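# Press the front panel onto the computer tower

## Task

Mount the front panel on the tower's front face with its top edge upward, and push it in until each of the four pegs has snapped into its hole. The panel's door must end up closed and the tower must still stand upright.

## Robot and tools

Robot: two arms, left_arm and right_arm. Each has six joints, a two-finger parallel gripper and a wrist camera (cam_left_wrist on the left arm, cam_right_wrist on the right, both 896x504). left_arm sits on the +y side and right_arm on the -y side. Arm names do not tell you which side of an image something is on.

Frames: the scene frame has its origin at table-top height, halfway between the arms' nominal bases, with +x pointing out over the table and +z up. Every hand pose, velocity, Hand target and wrist-camera pose is given in that arm's own base frame, not the scene frame. Calibrated bases in the scene frame: left_arm at (+0.012, +0.244, +0.041) m, quat_wxyz (+1.000, 0, 0, -0.025); right_arm at (+0.022, -0.249, +0.002) m, quat_wxyz (+1.000, 0, 0, +0.005). Both base frames have +z pointing up. On each gripper, the fingers point along its +z axis and open and close along its y axis. end_effector_position is the spot between the finger pads, roughly 1 cm behind the tips. Reported poses can be off by a few cm, more at long reach.

A row is 16 plain numbers covering both arms, even when only one moves: left x, y, z (metres), qw, qx, qy, qz (w first), opening, then the same eight for the right arm. Each arm's x, y, z and quaternion form an absolute pose in that arm's base frame. Opening runs from -1 (closed) to +1 (fully open, 0.094 m).

execute_actions(actions, cameras): actions is a list of actions. Each action is a list of up to 15 rows, one row per 1/30 s control step. An action always lasts 15 steps (0.5 s), and if it has fewer rows the last one repeats. An action is refused for both arms if any target lies more than 0.6 m from that gripper's current position along any of the gripper's axes. If the first action fails this check against the last reported state, the whole call is rejected. Each step, the controller clips your pose to within 100 mm and 20 degrees of the measured pose. The arm then heads for its Hand target, which may stop short, so send the rest in later actions. To hold a gripper's orientation, repeat one fixed quaternion in every row rather than copying the drifting reported one. To keep an idle arm still, resend the full pose from the last result before it went idle, with its opening, on every call. An empty actions list just returns state and images. cameras takes camera names: null or ["all"] for all, [] for none, and an unknown name invalidates the call.

move(target, speed, blend, opening_speed, blocking, cameras): target is one 16-number row or a list of up to 15 rows, each holding absolute poses as above, without the 0.6 m check. Each gripper follows a straight line from its Hand target. speed is in m/s, 0.002 to 0.5, default 0.25, with turning capped at twice that value in rad/s. Give one value or one per target. blend (metres) rounds the corners at intermediate targets. opening_speed (per second on the -1..+1 scale, at least 0.2) ramps the fingers. A move is capped at 10 s. Openings in later list entries are applied only after all motion comes to rest at that point. With blocking=false the call returns after about 0.5 s and the move keeps going, and a new move takes over from the current point. Paths do not avoid obstacles or the other arm. Faster moves lag more, overshoot more and hit harder. Targets set beyond a contact press harder. Keep paths away from an arm's own base, since passing close can flip its shoulder posture. The result adds a move: line giving the ending (done, off_target, moving, held, fault) and the limits that acted (paced means the pose was clipped, held means steps were withheld). done and off_target say nothing about contact.

wait(seconds 0 to 10) lets the scene run with the last commands. stop brakes a running move. zoom_image(camera, region=[x0, y0, x1, y1]) enlarges up to 504x504 pixels of the latest image from cam_left_wrist or cam_right_wrist. read_manual returns licence texts. finished_scene(scene) ends the current scene for good, so call it only once the panel is fully seated and stays that way without the robot.

Result lines: end_effector_position and end_effector_quat_wxyz per arm; Hand target; Tool commands; Joint positions (the last entry is the finger opening in metres); Joint velocities ("within noise" means at rest); joint torques, which include the arm's weight, are positive toward larger joint angles, and wrap at ±28 N m for joints 3 and 4; grip_measured, on the opening scale; grip_effort_nm (negative means closing, biased, not a fingertip force); and for execute_actions, positions at some steps. Camera calibration (K, distortion, T_world_to_cam) is given per camera and can be slightly off.

Gripping: with nothing held, grip_measured reads slightly wide. When squeezing a hard part it reads up to about 3 mm narrower than the part. Commanding about 0.05 below the touch reading gives full force of about 50 to 64 N per pad. Close slowly on anything fragile. To release, command an opening well above grip_measured. A gripper can rest a centimetre or more off its commanded pose in free air without touching anything.

Avoid: dropping parts, letting go of a moving part, slamming, hard hits, very hard presses, and knocking anything off the table. Keep the grippers and wrist cameras from colliding, because the clearance check does not cover them, and never crush or press the arms against each other. Limit motor heating from long holds, stretched poses or pushing at unreachable targets: a MOTOR HOT line warns of it, and at 100 °C an OVER-TEMPERATURE FAULT makes the arm go limp for 30 to 60 s or more. Held parts may be tugged briefly. The simulation keeps running while you deliberate.

Each tool is called after "Emit:" as name(argument=value, ...) on one line, values as JSON.

## Session

Emit:
execute_actions(actions=[])

Scene clock: 0.00 s.
left_arm: end_effector_position=(+0.8130, +0.0515, +0.2914) grip_measured=+1.000 grip_effort_nm=n/a end_effector_quat_wxyz=(+0.324, +0.013, +0.943, -0.078) | right_arm: end_effector_position=(+0.4044, -0.0458, +0.3106) grip_measured=+1.000 grip_effort_nm=n/a end_effector_quat_wxyz=(+0.656, +0.407, +0.612, -0.171)
Joint positions: left_arm=[0.111 2.183 2.401 -1.141 0.224 0.063 0.094] | right_arm=[0.277 1.007 0.607 0.218 1.112 0.496 0.094]
Joint velocities: within noise
Joint torques (N m): no reading
Motor temperatures (°C): left_arm=[25 29 26 29 26 25 26] | right_arm=[23 28 26 23 26 24 27]
Heat: left arm: hottest shoulder 29 °C; right arm: hottest shoulder 28 °C.
Hand target: left_arm +0.8173, +0.0520, +0.2993; +0.334, +0.014, +0.939, -0.077 | right_arm +0.4085, -0.0446, +0.3249; +0.664, +0.412, +0.603, -0.162
Tool commands: left_gripper/opening=+1.0 right_gripper/opening=+1.0

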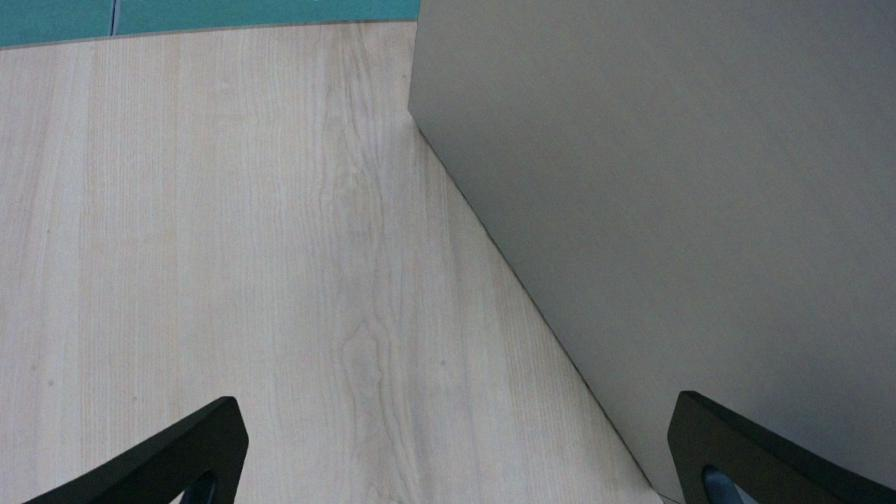

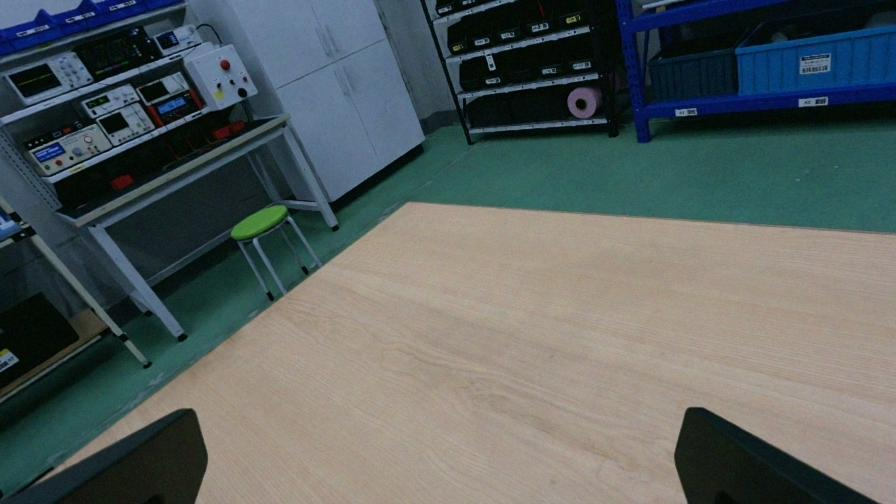

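Emit:
move(target=[0.45, 0.10, 0.45, 0.4226, 0.0, 0.9063, 0.0, 1.0, 0.35, 0.12, 0.45, 0.5, 0.0, 0.866, 0.0, 1.0], speed=0.3)

Scene clock: 46.93 s.
left_arm: end_effector_position=(+0.4511, +0.0975, +0.4523) grip_measured=+1.000 grip_effort_nm=-0.032 end_effector_quat_wxyz=(+0.427, -0.003, +0.904, -0.002) | right_arm: end_effector_position=(+0.3489, +0.1135, +0.4218) grip_measured=+1.000 grip_effort_nm=0.012 end_effector_quat_wxyz=(+0.484, +0.006, +0.875, -0.011)
Joint positions: left_arm=[0.299 1.102 1.396 -1.005 0.231 0.187 0.094] | right_arm=[0.527 0.805 1.087 -0.917 0.464 0.304 0.094]
Joint velocities: within noise
Joint torques (N m): left_arm=[0.67 -5.48 9.2 1.61 0.24 0.16] | right_arm=[-0.5 -3.6 15.2 0.91 0.13 -0.15]
Motor temperatures (°C): left_arm=[25 34 32 29 26 24 25] | right_arm=[23 28 33 23 25 24 26]
Heat: left arm: hottest shoulder 34 °C; right arm: hottest elbow 33 °C.
Hand target: left_arm +0.4499, +0.1000, +0.4499; +0.423, +0.000, +0.906, +0.000 | right_arm +0.3491, +0.1193, +0.4493; +0.500, +0.000, +0.866, +0.000
Off the commanded pose: left_arm 0.004 m, 1 deg | right_arm 0.029 m, 2 deg.
move: off_target (right_arm)
camera_calibration:
cam_left_wrist: T_world_to_cam=[[-0.00241208, -0.999987, -0.00451773, 0.101715], [-0.90238, 0.00412345, -0.430921, 0.641237], [0.430934, 0.00303729, -0.902378, 0.301098], [0, 0, 0, 1]] pos_world=[0.449132, 0.0981548, 0.548486]
cam_right_wrist: T_world_to_cam=[[-0.0386629, -0.999118, 0.0164018, 0.118605], [-0.839443, 0.023571, -0.542936, 0.558628], [0.54207, -0.0347598, -0.839614, 0.255977], [0, 0, 0, 1]] pos_world=[0.334764, 0.114231, 0.516276]

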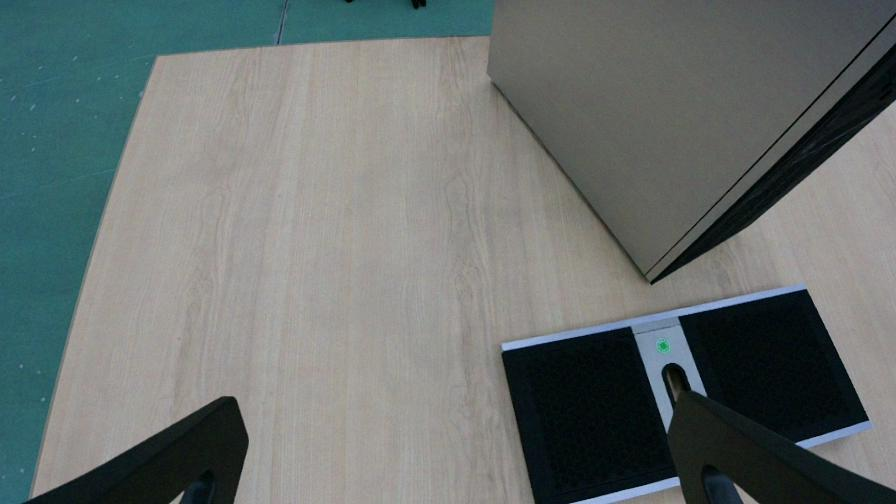

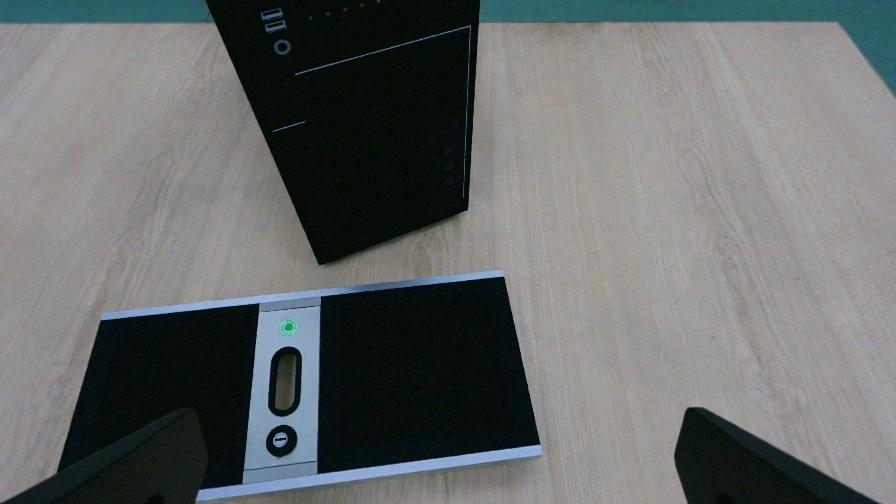

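Emit:
zoom_image(camera="cam_right_wrist", region=[180, 260, 400, 504])

Emit:
zoom_image(camera="cam_right_wrist", region=[200, 0, 500, 270])

Emit:
zoom_image(camera="cam_right_wrist", region=[40, 260, 560, 504])

Scaled by 2.066 from the camera's 896x504 image, which has a finer 1280x720 frame.

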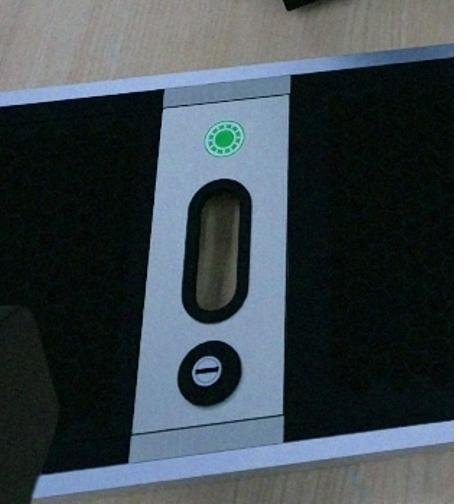

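Scaled by 1.680 from the camera's 896x504 image, which has a finer 1280x720 frame.

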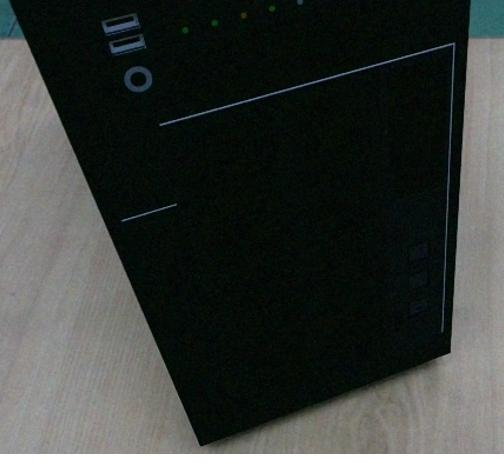

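Region (40, 260, 560, 504) is 520x244 pixels. A region can be at most 504 by 504 pixels.

Emit:
move(target=[0.4511, 0.0975, 0.4523, 0.427, -0.003, 0.904, -0.002, 1.0, 0.40, 0.034, 0.36, 0.7212, -0.1405, 0.6608, 0.1533, 1.0], speed=0.3, cameras=["cam_right_wrist"])

Scene clock: 139.43 s.
left_arm: end_effector_position=(+0.4511, +0.0975, +0.4523) grip_measured=+1.000 grip_effort_nm=-0.037 end_effector_quat_wxyz=(+0.427, -0.002, +0.904, -0.002) | right_arm: end_effector_position=(+0.3982, +0.0380, +0.3597) grip_measured=+1.000 grip_effort_nm=0.012 end_effector_quat_wxyz=(+0.719, -0.146, +0.662, +0.152)
Joint positions: left_arm=[0.299 1.102 1.396 -1.005 0.231 0.188 0.094] | right_arm=[-0.133 0.793 0.504 0.384 -0.557 0.041 0.094]
Joint velocities: within noise
Joint torques (N m): left_arm=[0.03 -5.48 9.17 1.91 0.11 0] | right_arm=[-1.96 -2.84 10.09 2.02 -0.03 0.09]
Motor temperatures (°C): left_arm=[25 29 32 29 25 23 25] | right_arm=[23 28 47 23 25 23 25]
Heat: left arm: hottest elbow 32 °C; right arm: hottest elbow 47 °C.
Hand target: left_arm +0.4510, +0.0975, +0.4522; +0.427, -0.003, +0.904, -0.002 | right_arm +0.3999, +0.0341, +0.3600; +0.721, -0.141, +0.661, +0.153
Off the commanded pose: left_arm 0.000 m, 0 deg | right_arm 0.004 m, 1 deg.
move: done
camera_calibration:
cam_right_wrist: T_world_to_cam=[[0.39763, -0.917544, 0.00195119, -0.125614], [-0.320184, -0.140748, -0.936842, 0.509243], [0.859868, 0.371892, -0.349749, -0.143734], [0, 0, 0, 1]] pos_world=[0.336592, 0.00987241, 0.427055]
Images, in order (width x height): cam_right_wrist 896x504.

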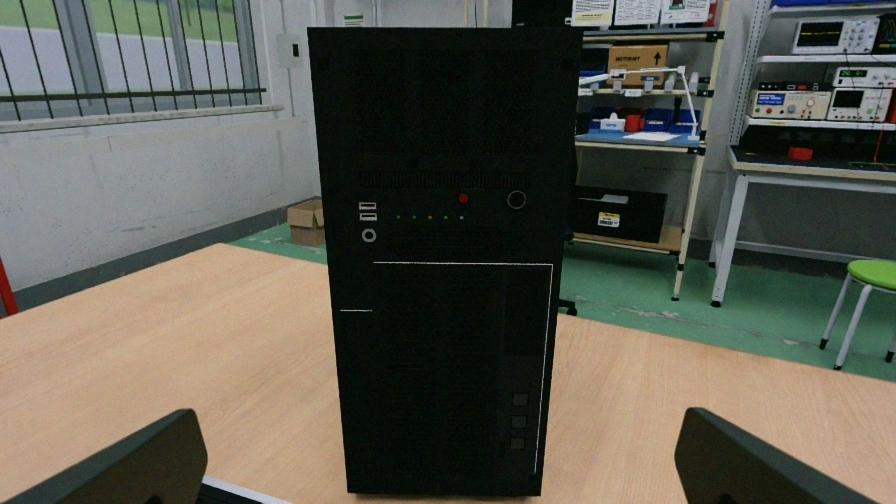

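Emit:
zoom_image(camera="cam_right_wrist", region=[290, 10, 600, 280])

Emit:
zoom_image(camera="cam_right_wrist", region=[310, 250, 590, 504])

Scaled by 1.626 from the camera's 896x504 image, which has a finer 1280x720 frame.

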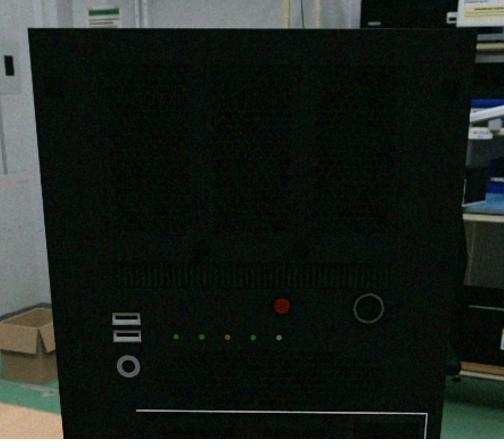

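Scaled by 1.800 from the camera's 896x504 image, which has a finer 1280x720 frame.

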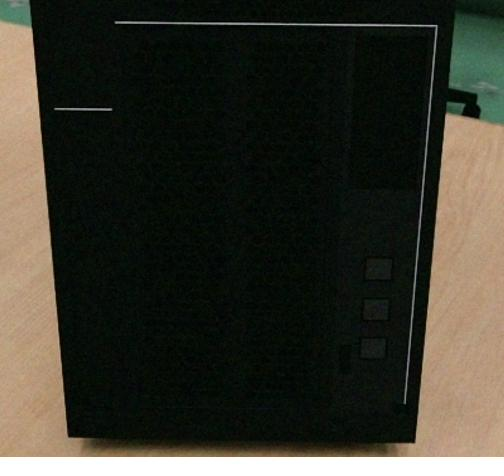

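Emit:
move(target=[0.484, -0.217, 0.243, 0.2164, 0.0, 0.9763, 0.0, 1.0, 0.452, -0.106, 0.09, 0.6942, -0.2277, 0.6361, 0.2485, 1.0], speed=0.3)

Scene clock: 172.57 s.
left_arm: end_effector_position=(+0.4720, -0.2124, +0.2259) grip_measured=+1.000 grip_effort_nm=-0.037 end_effector_quat_wxyz=(+0.203, +0.009, +0.979, +0.007) | right_arm: end_effector_position=(+0.4477, -0.0996, +0.0868) grip_measured=+1.000 grip_effort_nm=0.002 end_effector_quat_wxyz=(+0.677, -0.230, +0.653, +0.249)
Joint positions: left_arm=[-0.487 1.476 1.315 -1.048 -0.196 -0.432 0.094] | right_arm=[-0.584 2.001 0.596 1.545 -1.271 0.147 0.094]
Joint velocities: within noise
Joint torques (N m): left_arm=[0.21 -10.23 12.36 0.94 -0.23 -0.08] | right_arm=[-1.9 -12.16 4.22 1.43 0.08 0.06]
Motor temperatures (°C): left_arm=[25 29 33 29 25 23 25] | right_arm=[23 28 42 23 24 23 25]
Heat: left arm: hottest elbow 33 °C; right arm: hottest elbow 42 °C.
Hand target: left_arm +0.4833, -0.2167, +0.2431; +0.217, +0.000, +0.976, +0.000 | right_arm +0.4519, -0.1060, +0.0902; +0.682, -0.232, +0.649, +0.243
Off the commanded pose: left_arm 0.021 m, 2 deg | right_arm 0.008 m, 3 deg.
joint sent to its limit (right arm) — joint 4 (wrist pitch), upper limit. The joint targets still meet the commanded pose.
move: off_target (left_arm, right_arm)
camera_calibration:
cam_left_wrist: T_world_to_cam=[[-0.024182, -0.999426, -0.02374, -0.194358], [-0.99934, 0.0235222, 0.0276922, 0.510106], [-0.0271179, 0.024394, -0.999335, 0.331374], [0, 0, 0, 1]] pos_world=[0.514056, -0.214329, 0.312413]
cam_right_wrist: T_world_to_cam=[[0.623625, -0.781458, -0.0203687, -0.356677], [-0.313884, -0.226455, -0.92206, 0.237389], [0.715939, 0.581414, -0.38651, -0.142007], [0, 0, 0, 1]] pos_world=[0.398614, -0.142405, 0.156735]

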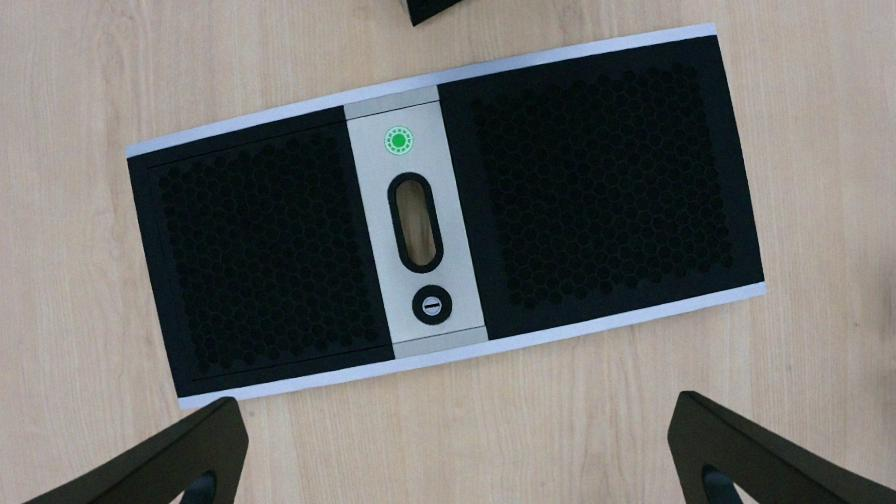

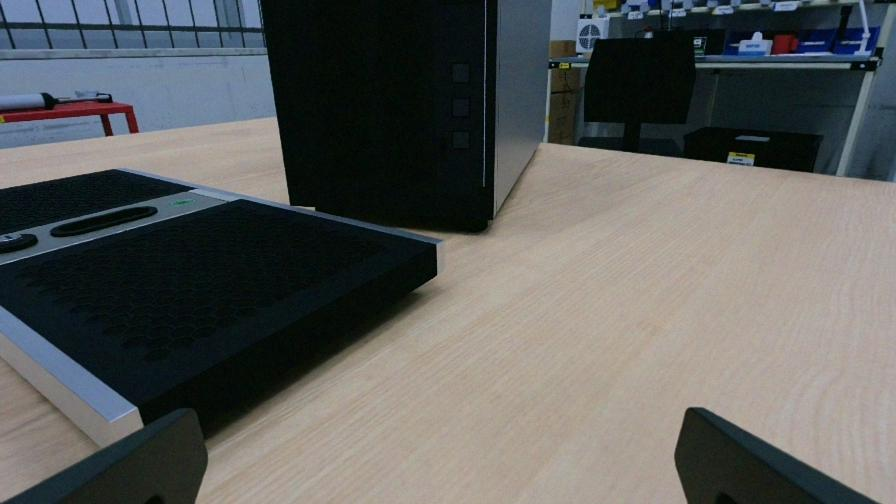

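Emit:
zoom_image(camera="cam_right_wrist", region=[0, 150, 460, 480])

Emit:
zoom_image(camera="cam_left_wrist", region=[110, 60, 510, 420])

Emit:
zoom_image(camera="cam_left_wrist", region=[400, 10, 780, 360])

Scaled by 1.096 from the camera's 896x504 image, which has a finer 1280x720 frame.

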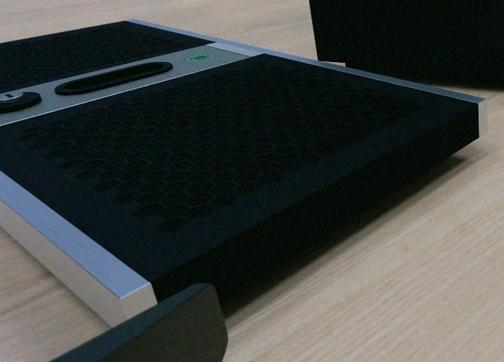

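Scaled by 1.260 from the camera's 896x504 image, which has a finer 1280x720 frame.

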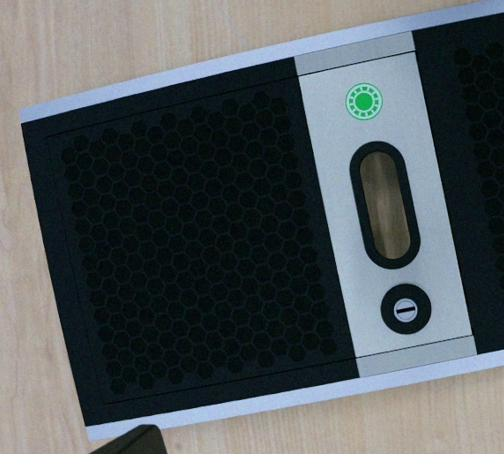

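Scaled by 1.326 from the camera's 896x504 image, which has a finer 1280x720 frame.

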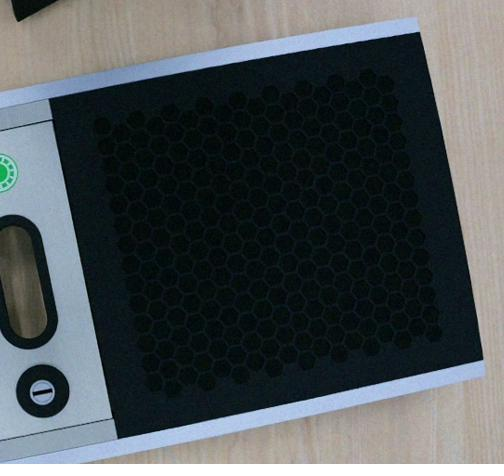

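Emit:
move(target=[0.498, -0.190, 0.120, 0.2164, 0.0, 0.9763, 0.0, 1.0, 0.516, 0.072, 0.190, 0.7212, -0.1405, 0.6608, 0.1533, 1.0], speed=0.25)

Scene clock: 290.40 s.
left_arm: end_effector_position=(+0.4931, -0.1906, +0.1262) grip_measured=+1.000 grip_effort_nm=-0.037 end_effector_quat_wxyz=(+0.217, -0.004, +0.976, -0.001) | right_arm: end_effector_position=(+0.5072, +0.0690, +0.1745) grip_measured=+1.000 grip_effort_nm=0.002 end_effector_quat_wxyz=(+0.709, -0.132, +0.674, +0.159)
Joint positions: left_arm=[-0.425 1.56 1.128 -0.736 -0.175 -0.396 0.094] | right_arm=[0.001 1.627 0.503 1.186 -0.412 0.052 0.094]
Joint velocities: within noise
Joint torques (N m): left_arm=[0.62 -10.11 8.46 1.76 -0.09 0.13] | right_arm=[-1.03 -10.99 7.82 1.32 0.22 -0.19]
Motor temperatures (°C): left_arm=[25 29 40 28 25 22 25] | right_arm=[23 31 30 23 24 23 25]
Heat: left arm: hottest elbow 40 °C; right arm: hottest shoulder 31 °C.
Hand target: left_arm +0.4978, -0.1899, +0.1200; +0.216, +0.000, +0.976, +0.000 | right_arm +0.5154, +0.0720, +0.1902; +0.721, -0.140, +0.661, +0.153
Off the commanded pose: left_arm 0.008 m, 0 deg | right_arm 0.018 m, 2 deg.
move: off_target (right_arm)
camera_calibration:
cam_left_wrist: T_world_to_cam=[[-0.00230985, -0.999993, -0.00309086, -0.18793], [-0.999997, 0.00231094, -0.000346288, 0.533262], [0.000353428, 0.00309005, -0.999995, 0.214227], [0, 0, 0, 1]] pos_world=[0.53275, -0.189823, 0.21383]
cam_right_wrist: T_world_to_cam=[[0.388327, -0.9209, -0.0338293, -0.128968], [-0.354991, -0.115614, -0.927693, 0.389344], [0.850402, 0.372258, -0.371807, -0.305089], [0, 0, 0, 1]] pos_world=[0.447744, 0.0398187, 0.243394]

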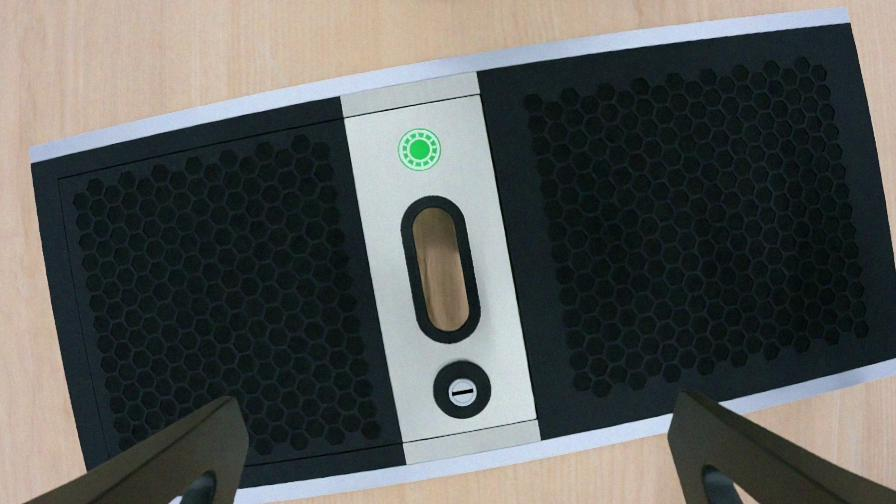

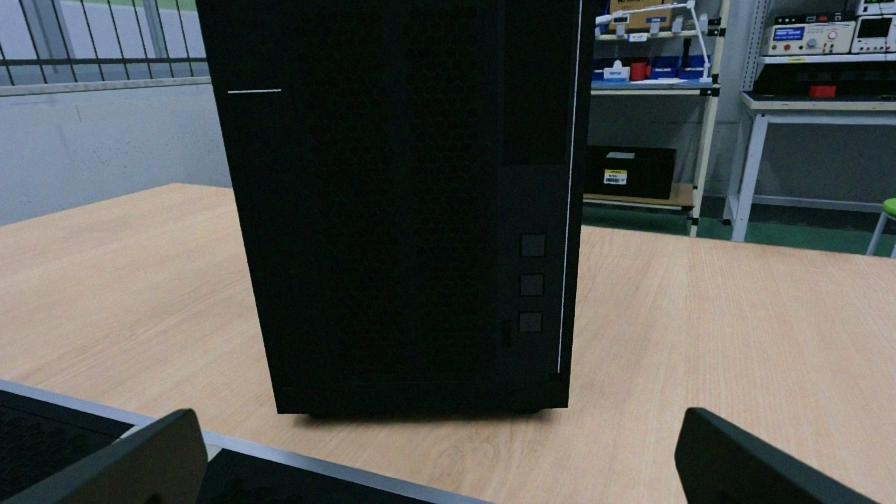

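Emit:
zoom_image(camera="cam_right_wrist", region=[470, 200, 610, 430])

Emit:
zoom_image(camera="cam_left_wrist", region=[330, 60, 560, 300])

Emit:
zoom_image(camera="cam_left_wrist", region=[20, 120, 420, 500])

Scaled by 2.191 from the camera's 896x504 image, which has a finer 1280x720 frame.

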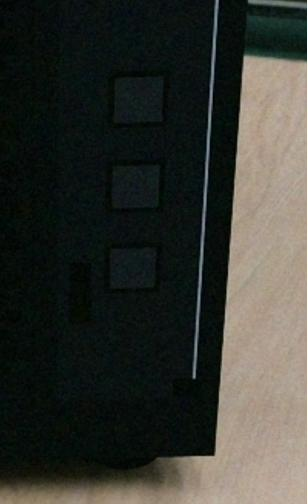

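Scaled by 2.100 from the camera's 896x504 image, which has a finer 1280x720 frame.

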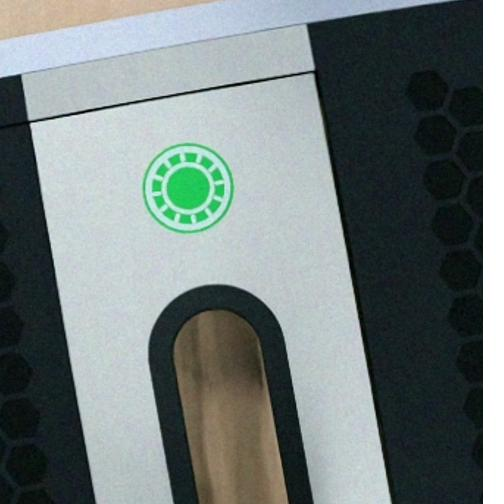

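Scaled by 1.260 from the camera's 896x504 image, which has a finer 1280x720 frame.

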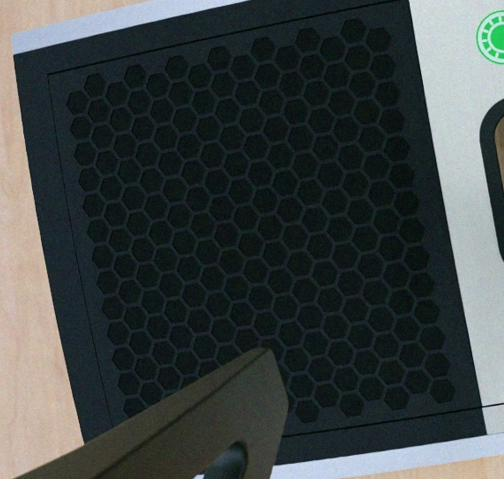

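Emit:
move(target=[0.4931, -0.1906, 0.1262, 0.217, -0.004, 0.976, -0.001, 1.0, 0.400, -0.150, 0.080, 0.6040, -0.2620, 0.7198, 0.2198, 1.0], speed=0.3, cameras=["cam_right_wrist"])

Scene clock: 393.93 s.
left_arm: end_effector_position=(+0.4932, -0.1906, +0.1262) grip_measured=+1.000 grip_effort_nm=-0.046 end_effector_quat_wxyz=(+0.217, -0.004, +0.976, -0.001) | right_arm: end_effector_position=(+0.3899, -0.1404, +0.0678) grip_measured=+1.000 grip_effort_nm=0.002 end_effector_quat_wxyz=(+0.598, -0.244, +0.726, +0.237)
Joint positions: left_arm=[-0.425 1.56 1.128 -0.735 -0.175 -0.396 0.094] | right_arm=[-0.763 1.706 0.633 0.048 -1.367 -0.963 0.094]
Joint velocities: within noise
Joint torques (N m): left_arm=[0.09 -11.28 8.21 1.32 -0.21 0.02] | right_arm=[-1.38 -12.28 7.79 0.38 -0.48 -0.21]
Motor temperatures (°C): left_arm=[25 29 35 28 24 22 25] | right_arm=[23 31 33 22 24 23 24]
Heat: left arm: hottest elbow 35 °C; right arm: hottest elbow 33 °C.
Hand target: left_arm +0.4932, -0.1905, +0.1262; +0.217, -0.004, +0.976, -0.001 | right_arm +0.3997, -0.1497, +0.0804; +0.606, -0.260, +0.719, +0.219
Off the commanded pose: left_arm 0.000 m, 0 deg | right_arm 0.019 m, 3 deg.
move: off_target (right_arm)
camera_calibration:
cam_right_wrist: T_world_to_cam=[[0.623568, -0.779837, -0.0549313, -0.35028], [-0.477215, -0.324049, -0.816859, 0.235346], [0.619216, 0.535581, -0.574216, -0.0403266], [0, 0, 0, 1]] pos_world=[0.355705, -0.175299, 0.149847]
Images, in order (width x height): cam_right_wrist 896x504.

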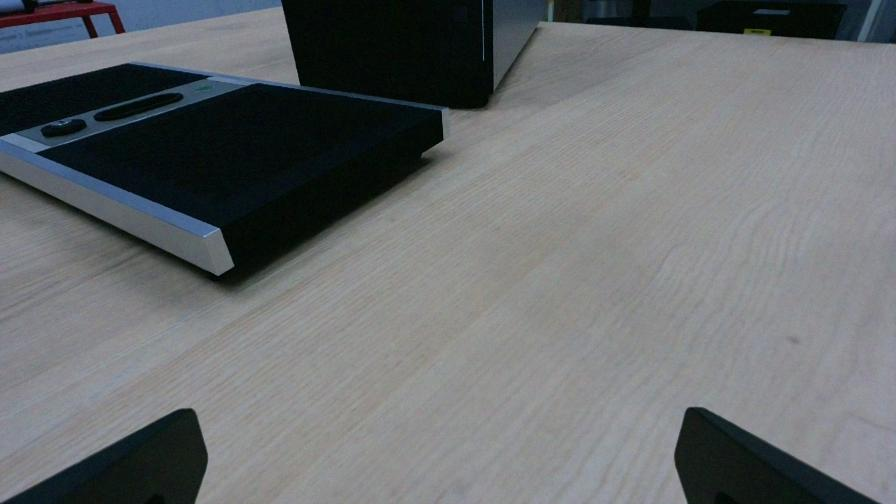

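Emit:
zoom_image(camera="cam_right_wrist", region=[180, 70, 480, 300])

Emit:
zoom_image(camera="cam_right_wrist", region=[0, 50, 260, 290])

Scaled by 1.680 from the camera's 896x504 image, which has a finer 1280x720 frame.

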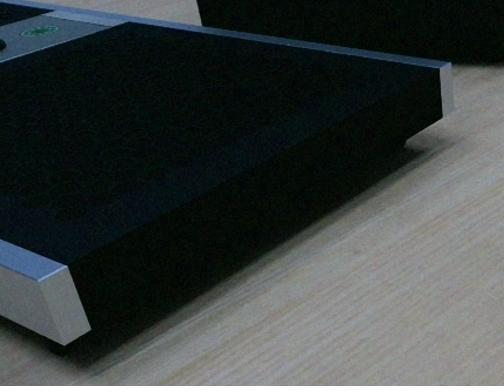

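Scaled by 1.938 from the camera's 896x504 image, which has a finer 1280x720 frame.

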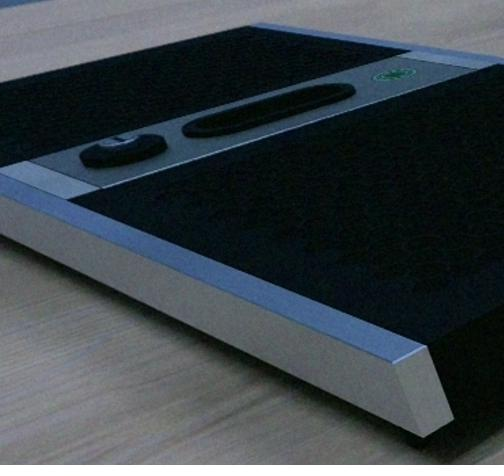

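Emit:
move(target=[[0.36, 0.08, 0.40, 0.4435, 0.3999, 0.7682, -0.2309, 1.0, 0.40, -0.05, 0.25, 0.3368, -0.1631, 0.9254, 0.0594, 1.0], [0.36, 0.08, 0.40, 0.4435, 0.3999, 0.7682, -0.2309, 1.0, 0.50, 0.262, 0.18, 0.0, -0.05756, 0.99834, 0.0, 1.0]], speed=0.3, blend=0.03)

Scene clock: 825.13 s.
left_arm: end_effector_position=(+0.3537, +0.0749, +0.3864) grip_measured=+1.000 grip_effort_nm=-0.042 end_effector_quat_wxyz=(+0.444, +0.383, +0.776, -0.232) | right_arm: end_effector_position=(+0.4873, +0.2552, +0.1653) grip_measured=+1.000 grip_effort_nm=0.017 end_effector_quat_wxyz=(-0.015, -0.065, +0.998, -0.008)
Joint positions: left_arm=[0.635 1.207 1.305 -1.678 1.049 1.557 0.094] | right_arm=[0.484 1.825 1.644 -1.423 0.002 0.355 0.094]
Joint velocities: within noise
Joint torques (N m): left_arm=[0.21 -5.25 11.73 0.35 0.67 0.12] | right_arm=[-1.08 -16.38 13.48 -0.55 -0.09 0.06]
Motor temperatures (°C): left_arm=[25 29 35 27 24 21 24] | right_arm=[22 32 35 22 24 23 24]
Heat: left arm: hottest elbow 35 °C; right arm: hottest elbow 35 °C.
Hand target: left_arm +0.3598, +0.0795, +0.3995; +0.449, +0.394, +0.772, -0.220 | right_arm +0.4993, +0.2617, +0.1801; +0.000, -0.058, +0.998, +0.000
Off the commanded pose: left_arm 0.016 m, 2 deg | right_arm 0.021 m, 2 deg.
joint sent to its limit (left arm) — joint 4 (wrist pitch), lower limit. The joint targets still meet the commanded pose.
move: off_target (left_arm, right_arm)
camera_calibration:
cam_left_wrist: T_world_to_cam=[[-0.803265, -0.595539, 0.00992577, 0.325981], [-0.492092, 0.654161, -0.574386, 0.386682], [0.335576, -0.466268, -0.818525, 0.320171], [0, 0, 0, 1]] pos_world=[0.34469, 0.090468, 0.480936]
cam_right_wrist: T_world_to_cam=[[0.123934, -0.991805, 0.0310462, 0.186188], [-0.887013, -0.0967063, 0.451503, 0.421756], [-0.444801, -0.083495, -0.891729, 0.472499], [0, 0, 0, 1]] pos_world=[0.561196, 0.2649, 0.225136]

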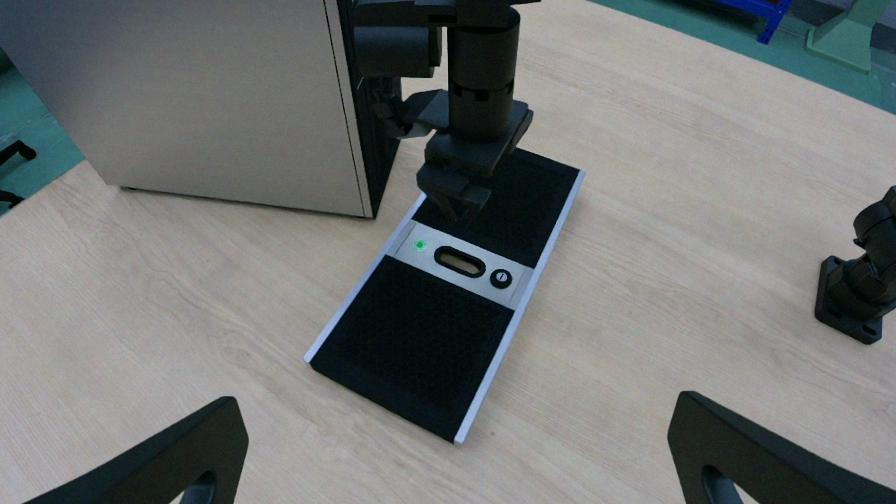

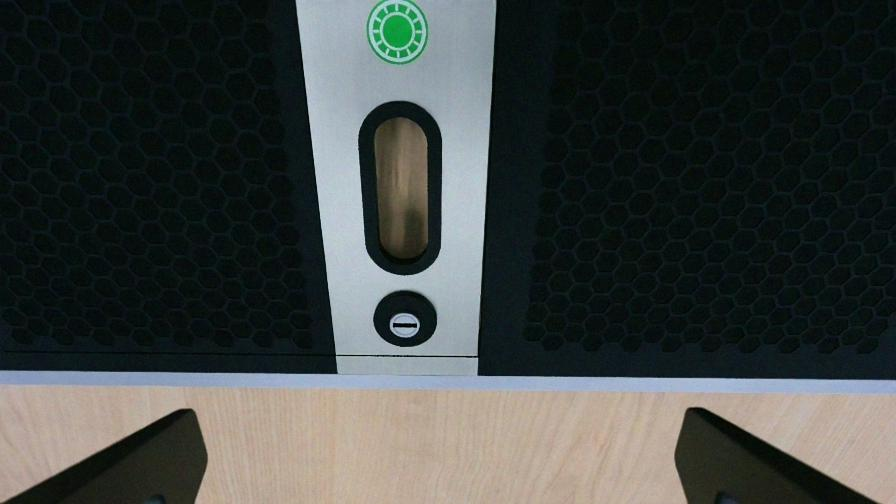

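Emit:
execute_actions(actions=[])

Scene clock: 865.73 s.
left_arm: end_effector_position=(+0.3537, +0.0749, +0.3864) grip_measured=+1.000 grip_effort_nm=-0.037 end_effector_quat_wxyz=(+0.444, +0.383, +0.776, -0.232) | right_arm: end_effector_position=(+0.4873, +0.2552, +0.1653) grip_measured=+1.000 grip_effort_nm=0.002 end_effector_quat_wxyz=(-0.015, -0.064, +0.998, -0.008)
Joint positions: left_arm=[0.635 1.207 1.305 -1.678 1.049 1.557 0.094] | right_arm=[0.484 1.825 1.644 -1.424 0.002 0.355 0.094]
Joint velocities: within noise
Joint torques (N m): left_arm=[-0.03 -5.19 11.7 0.25 0.66 0.17] | right_arm=[-0.97 -16.97 13.55 -0.38 -0.07 0.08]
Motor temperatures (°C): left_arm=[25 29 36 27 25 21 24] | right_arm=[22 31 41 22 24 23 24]
Heat: left arm: hottest elbow 36 °C; right arm: hottest elbow 41 °C.
Hand target: left_arm +0.3598, +0.0795, +0.3995; +0.449, +0.394, +0.772, -0.220 | right_arm +0.4993, +0.2617, +0.1801; +0.000, -0.058, +0.998, +0.000
Tool commands: left_gripper/opening=+1.0 right_gripper/opening=+1.0
Off the commanded pose: left_arm 0.016 m, 2 deg | right_arm 0.021 m, 2 deg.
camera_calibration:
cam_left_wrist: T_world_to_cam=[[-0.803265, -0.595539, 0.00992577, 0.325981], [-0.492092, 0.654161, -0.574386, 0.386682], [0.335576, -0.466268, -0.818525, 0.320171], [0, 0, 0, 1]] pos_world=[0.34469, 0.090468, 0.480936]
cam_right_wrist: T_world_to_cam=[[0.123566, -0.991846, 0.0311923, 0.186321], [-0.886901, -0.0962829, 0.451815, 0.421462], [-0.445128, -0.0834936, -0.891566, 0.472593], [0, 0, 0, 1]] pos_world=[0.561136, 0.26484, 0.225113]

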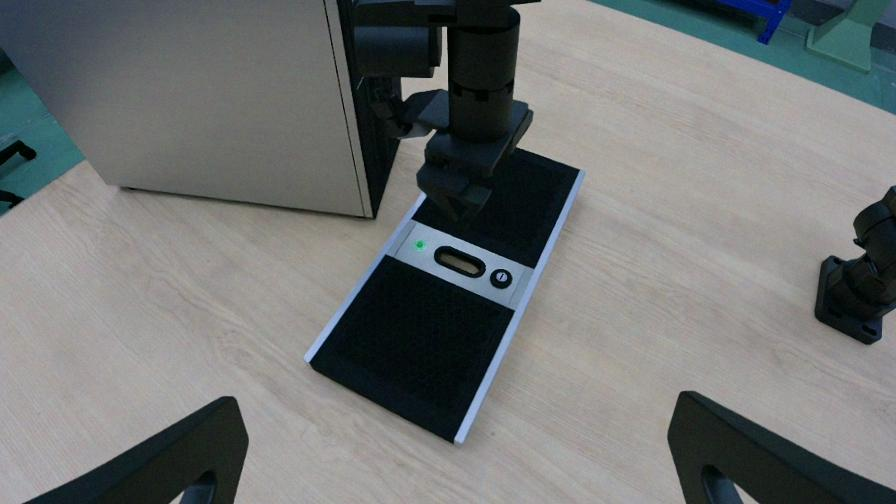

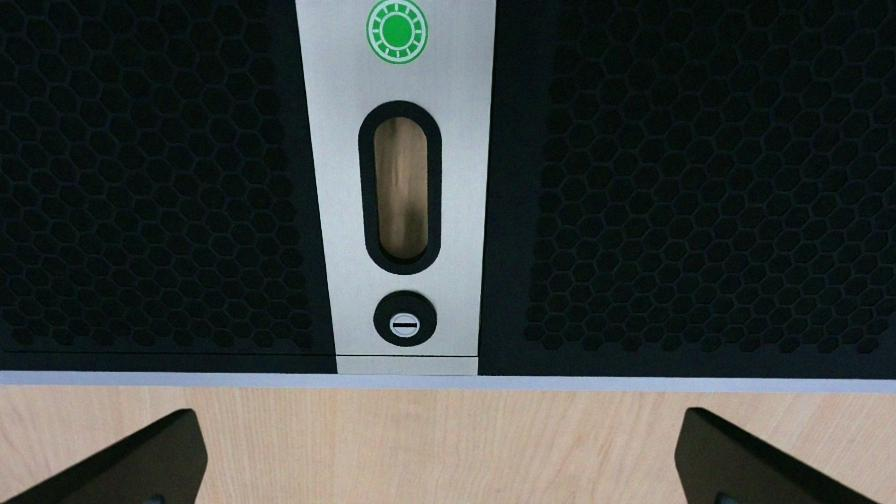

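Emit:
move(target=[0.3598, 0.0795, 0.3995, 0.449, 0.394, 0.772, -0.220, 1.0, 0.509, 0.2745, 0.135, 0.0148, -0.0532, 0.9984, 0.0085, -1.0], speed=0.1)

Scene clock: 940.20 s.
left_arm: end_effector_position=(+0.3537, +0.0749, +0.3864) grip_measured=+1.000 grip_effort_nm=-0.037 end_effector_quat_wxyz=(+0.444, +0.383, +0.776, -0.232) | right_arm: end_effector_position=(+0.5094, +0.2673, +0.1379) grip_measured=-0.987 grip_effort_nm=-0.686 end_effector_quat_wxyz=(+0.013, -0.055, +0.998, +0.006)
Joint positions: left_arm=[0.635 1.207 1.305 -1.678 1.049 1.557 0.094] | right_arm=[0.484 1.865 1.629 -1.305 0 0.375 0.001]
Joint velocities: within noise
Joint torques (N m): left_arm=[-0.09 -5.07 11.6 0.36 0.66 0.13] | right_arm=[-0.32 -17.2 9.07 0.43 -0.07 0.11]
Motor temperatures (°C): left_arm=[25 28 38 27 25 21 24] | right_arm=[22 32 45 22 24 23 24]
Heat: left arm: hottest elbow 38 °C; right arm: hottest elbow 45 °C.
Hand target: left_arm +0.3593, +0.0793, +0.3992; +0.449, +0.394, +0.772, -0.220 | right_arm +0.5090, +0.2744, +0.1351; +0.015, -0.053, +0.998, +0.009
Off the commanded pose: left_arm 0.015 m, 2 deg | right_arm 0.008 m, 0 deg.
move: off_target (left_arm)
camera_calibration:
cam_left_wrist: T_world_to_cam=[[-0.803265, -0.59554, 0.00992458, 0.325982], [-0.49222, 0.654339, -0.574073, 0.386533], [0.335389, -0.466018, -0.818744, 0.320275], [0, 0, 0, 1]] pos_world=[0.344692, 0.090465, 0.480886]
cam_right_wrist: T_world_to_cam=[[0.102818, -0.994681, 0.00616933, 0.211198], [-0.912196, -0.0918151, 0.399335, 0.473551], [-0.396645, -0.0466866, -0.916784, 0.427991], [0, 0, 0, 1]] pos_world=[0.580017, 0.273535, 0.201967]

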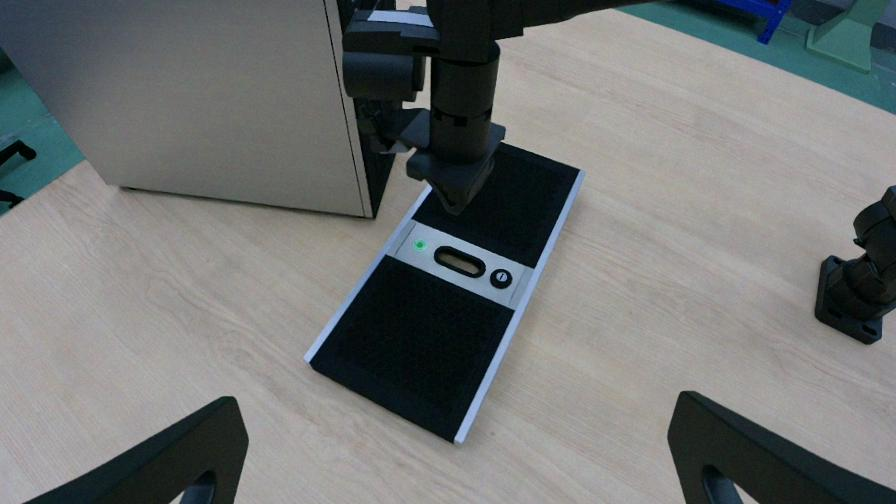

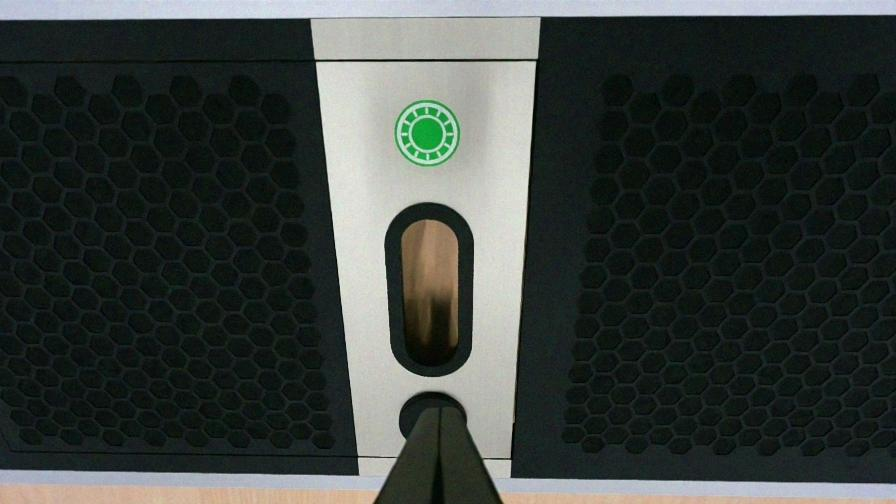

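Emit:
move(target=[0.3598, 0.0795, 0.3995, 0.449, 0.394, 0.772, -0.220, 1.0, 0.499, 0.2755, 0.088, 0.008, -0.0532, 0.9985, 0.0045, -1.0], speed=0.08)

Scene clock: 960.50 s.
left_arm: end_effector_position=(+0.3537, +0.0749, +0.3864) grip_measured=+1.000 grip_effort_nm=-0.037 end_effector_quat_wxyz=(+0.444, +0.383, +0.776, -0.232) | right_arm: end_effector_position=(+0.5000, +0.2682, +0.0917) grip_measured=-0.987 grip_effort_nm=-0.691 end_effector_quat_wxyz=(+0.007, -0.054, +0.999, +0.003)
Joint positions: left_arm=[0.635 1.207 1.305 -1.678 1.049 1.557 0.094] | right_arm=[0.493 1.89 1.539 -1.205 0 0.385 0.001]
Joint velocities: within noise
Joint torques (N m): left_arm=[0.26 -5.07 11.52 0.36 0.67 0.13] | right_arm=[-0.21 -16.91 8.59 0.21 -0.01 0.1]
Motor temperatures (°C): left_arm=[25 28 38 26 25 21 24] | right_arm=[22 34 41 22 24 23 25]
Heat: left arm: hottest elbow 38 °C; right arm: hottest elbow 41 °C.
Hand target: left_arm +0.3593, +0.0793, +0.3993; +0.449, +0.393, +0.772, -0.220 | right_arm +0.4989, +0.2754, +0.0881; +0.008, -0.053, +0.999, +0.005
Off the commanded pose: left_arm 0.015 m, 2 deg | right_arm 0.008 m, 0 deg.
move: off_target (left_arm)
camera_calibration:
cam_left_wrist: T_world_to_cam=[[-0.803265, -0.59554, 0.00992458, 0.325982], [-0.49222, 0.654339, -0.574073, 0.386533], [0.335389, -0.466018, -0.818744, 0.320275], [0, 0, 0, 1]] pos_world=[0.344692, 0.090465, 0.480886]
cam_right_wrist: T_world_to_cam=[[0.101792, -0.994742, 0.0112743, 0.213459], [-0.907204, -0.0881718, 0.411348, 0.47902], [-0.408191, -0.0520999, -0.911409, 0.388644], [0, 0, 0, 1]] pos_world=[0.571482, 0.274821, 0.154763]

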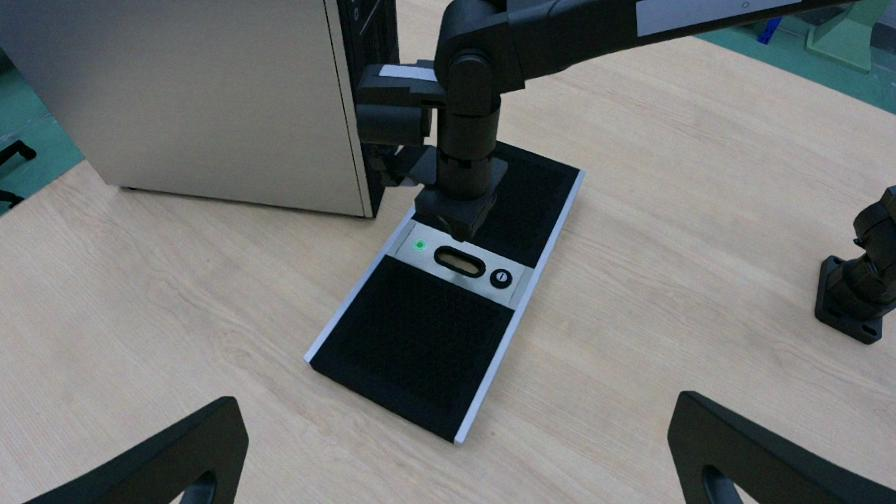

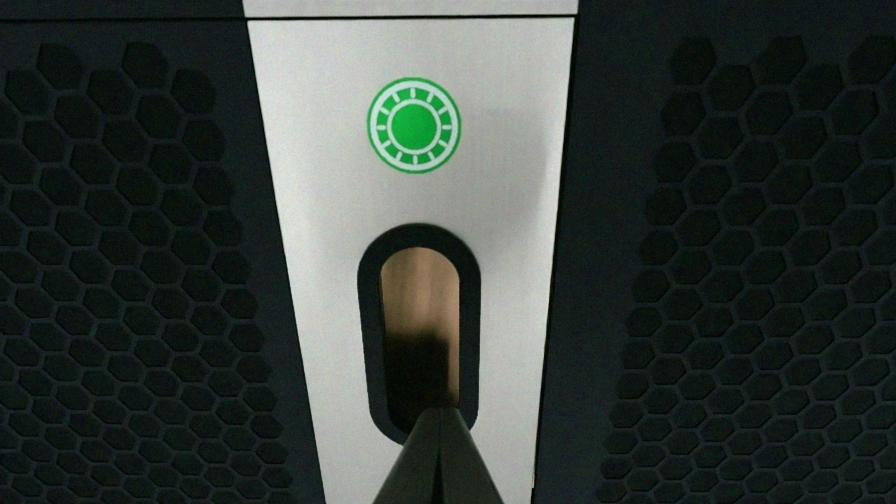

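Emit:
move(target=[0.3598, 0.0795, 0.3995, 0.449, 0.394, 0.772, -0.220, 1.0, 0.492, 0.2805, 0.075, 0.005, -0.0532, 0.9985, 0.003, -1.0], speed=0.06)

Scene clock: 988.33 s.
left_arm: end_effector_position=(+0.3537, +0.0749, +0.3864) grip_measured=+1.000 grip_effort_nm=-0.032 end_effector_quat_wxyz=(+0.444, +0.383, +0.776, -0.232) | right_arm: end_effector_position=(+0.4938, +0.2742, +0.0819) grip_measured=-0.987 grip_effort_nm=-0.691 end_effector_quat_wxyz=(+0.007, -0.055, +0.998, +0.003)
Joint positions: left_arm=[0.635 1.207 1.305 -1.678 1.049 1.557 0.094] | right_arm=[0.508 1.893 1.516 -1.179 0 0.398 0.001]
Joint velocities: within noise
Joint torques (N m): left_arm=[0.03 -5.19 11.52 0.35 0.68 0.13] | right_arm=[-0.56 -16.56 8.43 0.16 0.01 0.05]
Motor temperatures (°C): left_arm=[25 28 39 26 25 21 24] | right_arm=[22 34 38 22 24 23 25]
Heat: left arm: hottest elbow 39 °C; right arm: hottest elbow 38 °C.
Hand target: left_arm +0.3593, +0.0793, +0.3993; +0.449, +0.393, +0.772, -0.220 | right_arm +0.4919, +0.2803, +0.0750; +0.005, -0.053, +0.999, +0.003
Off the commanded pose: left_arm 0.015 m, 2 deg | right_arm 0.010 m, 0 deg.
move: off_target (left_arm)
camera_calibration:
cam_left_wrist: T_world_to_cam=[[-0.803265, -0.59554, 0.00992458, 0.325982], [-0.49222, 0.654339, -0.574073, 0.386533], [0.335389, -0.466018, -0.818744, 0.320275], [0, 0, 0, 1]] pos_world=[0.344692, 0.090465, 0.480886]
cam_right_wrist: T_world_to_cam=[[0.102933, -0.994626, 0.0110908, 0.219537], [-0.907063, -0.0892832, 0.411419, 0.47813], [-0.408218, -0.0524085, -0.911379, 0.377618], [0, 0, 0, 1]] pos_world=[0.565247, 0.280837, 0.145007]

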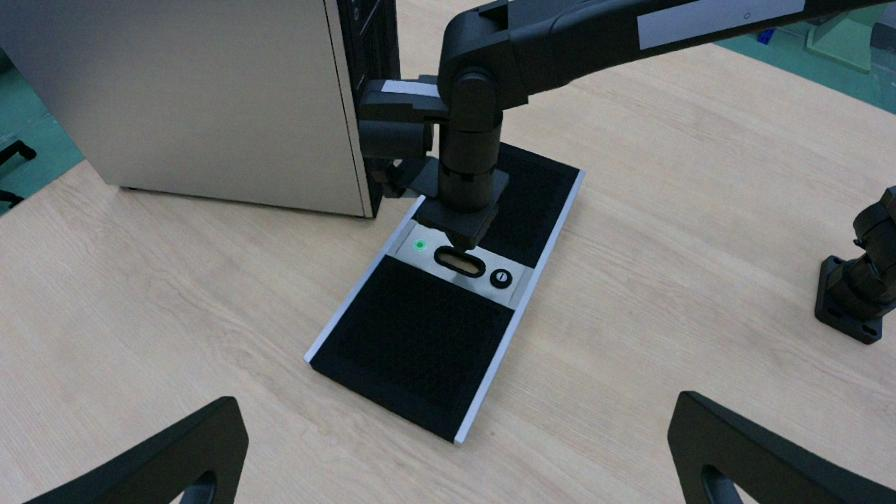

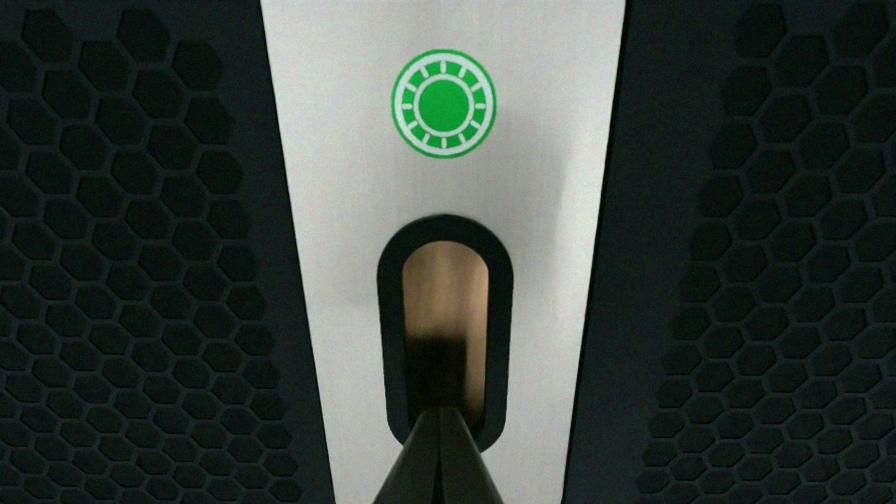

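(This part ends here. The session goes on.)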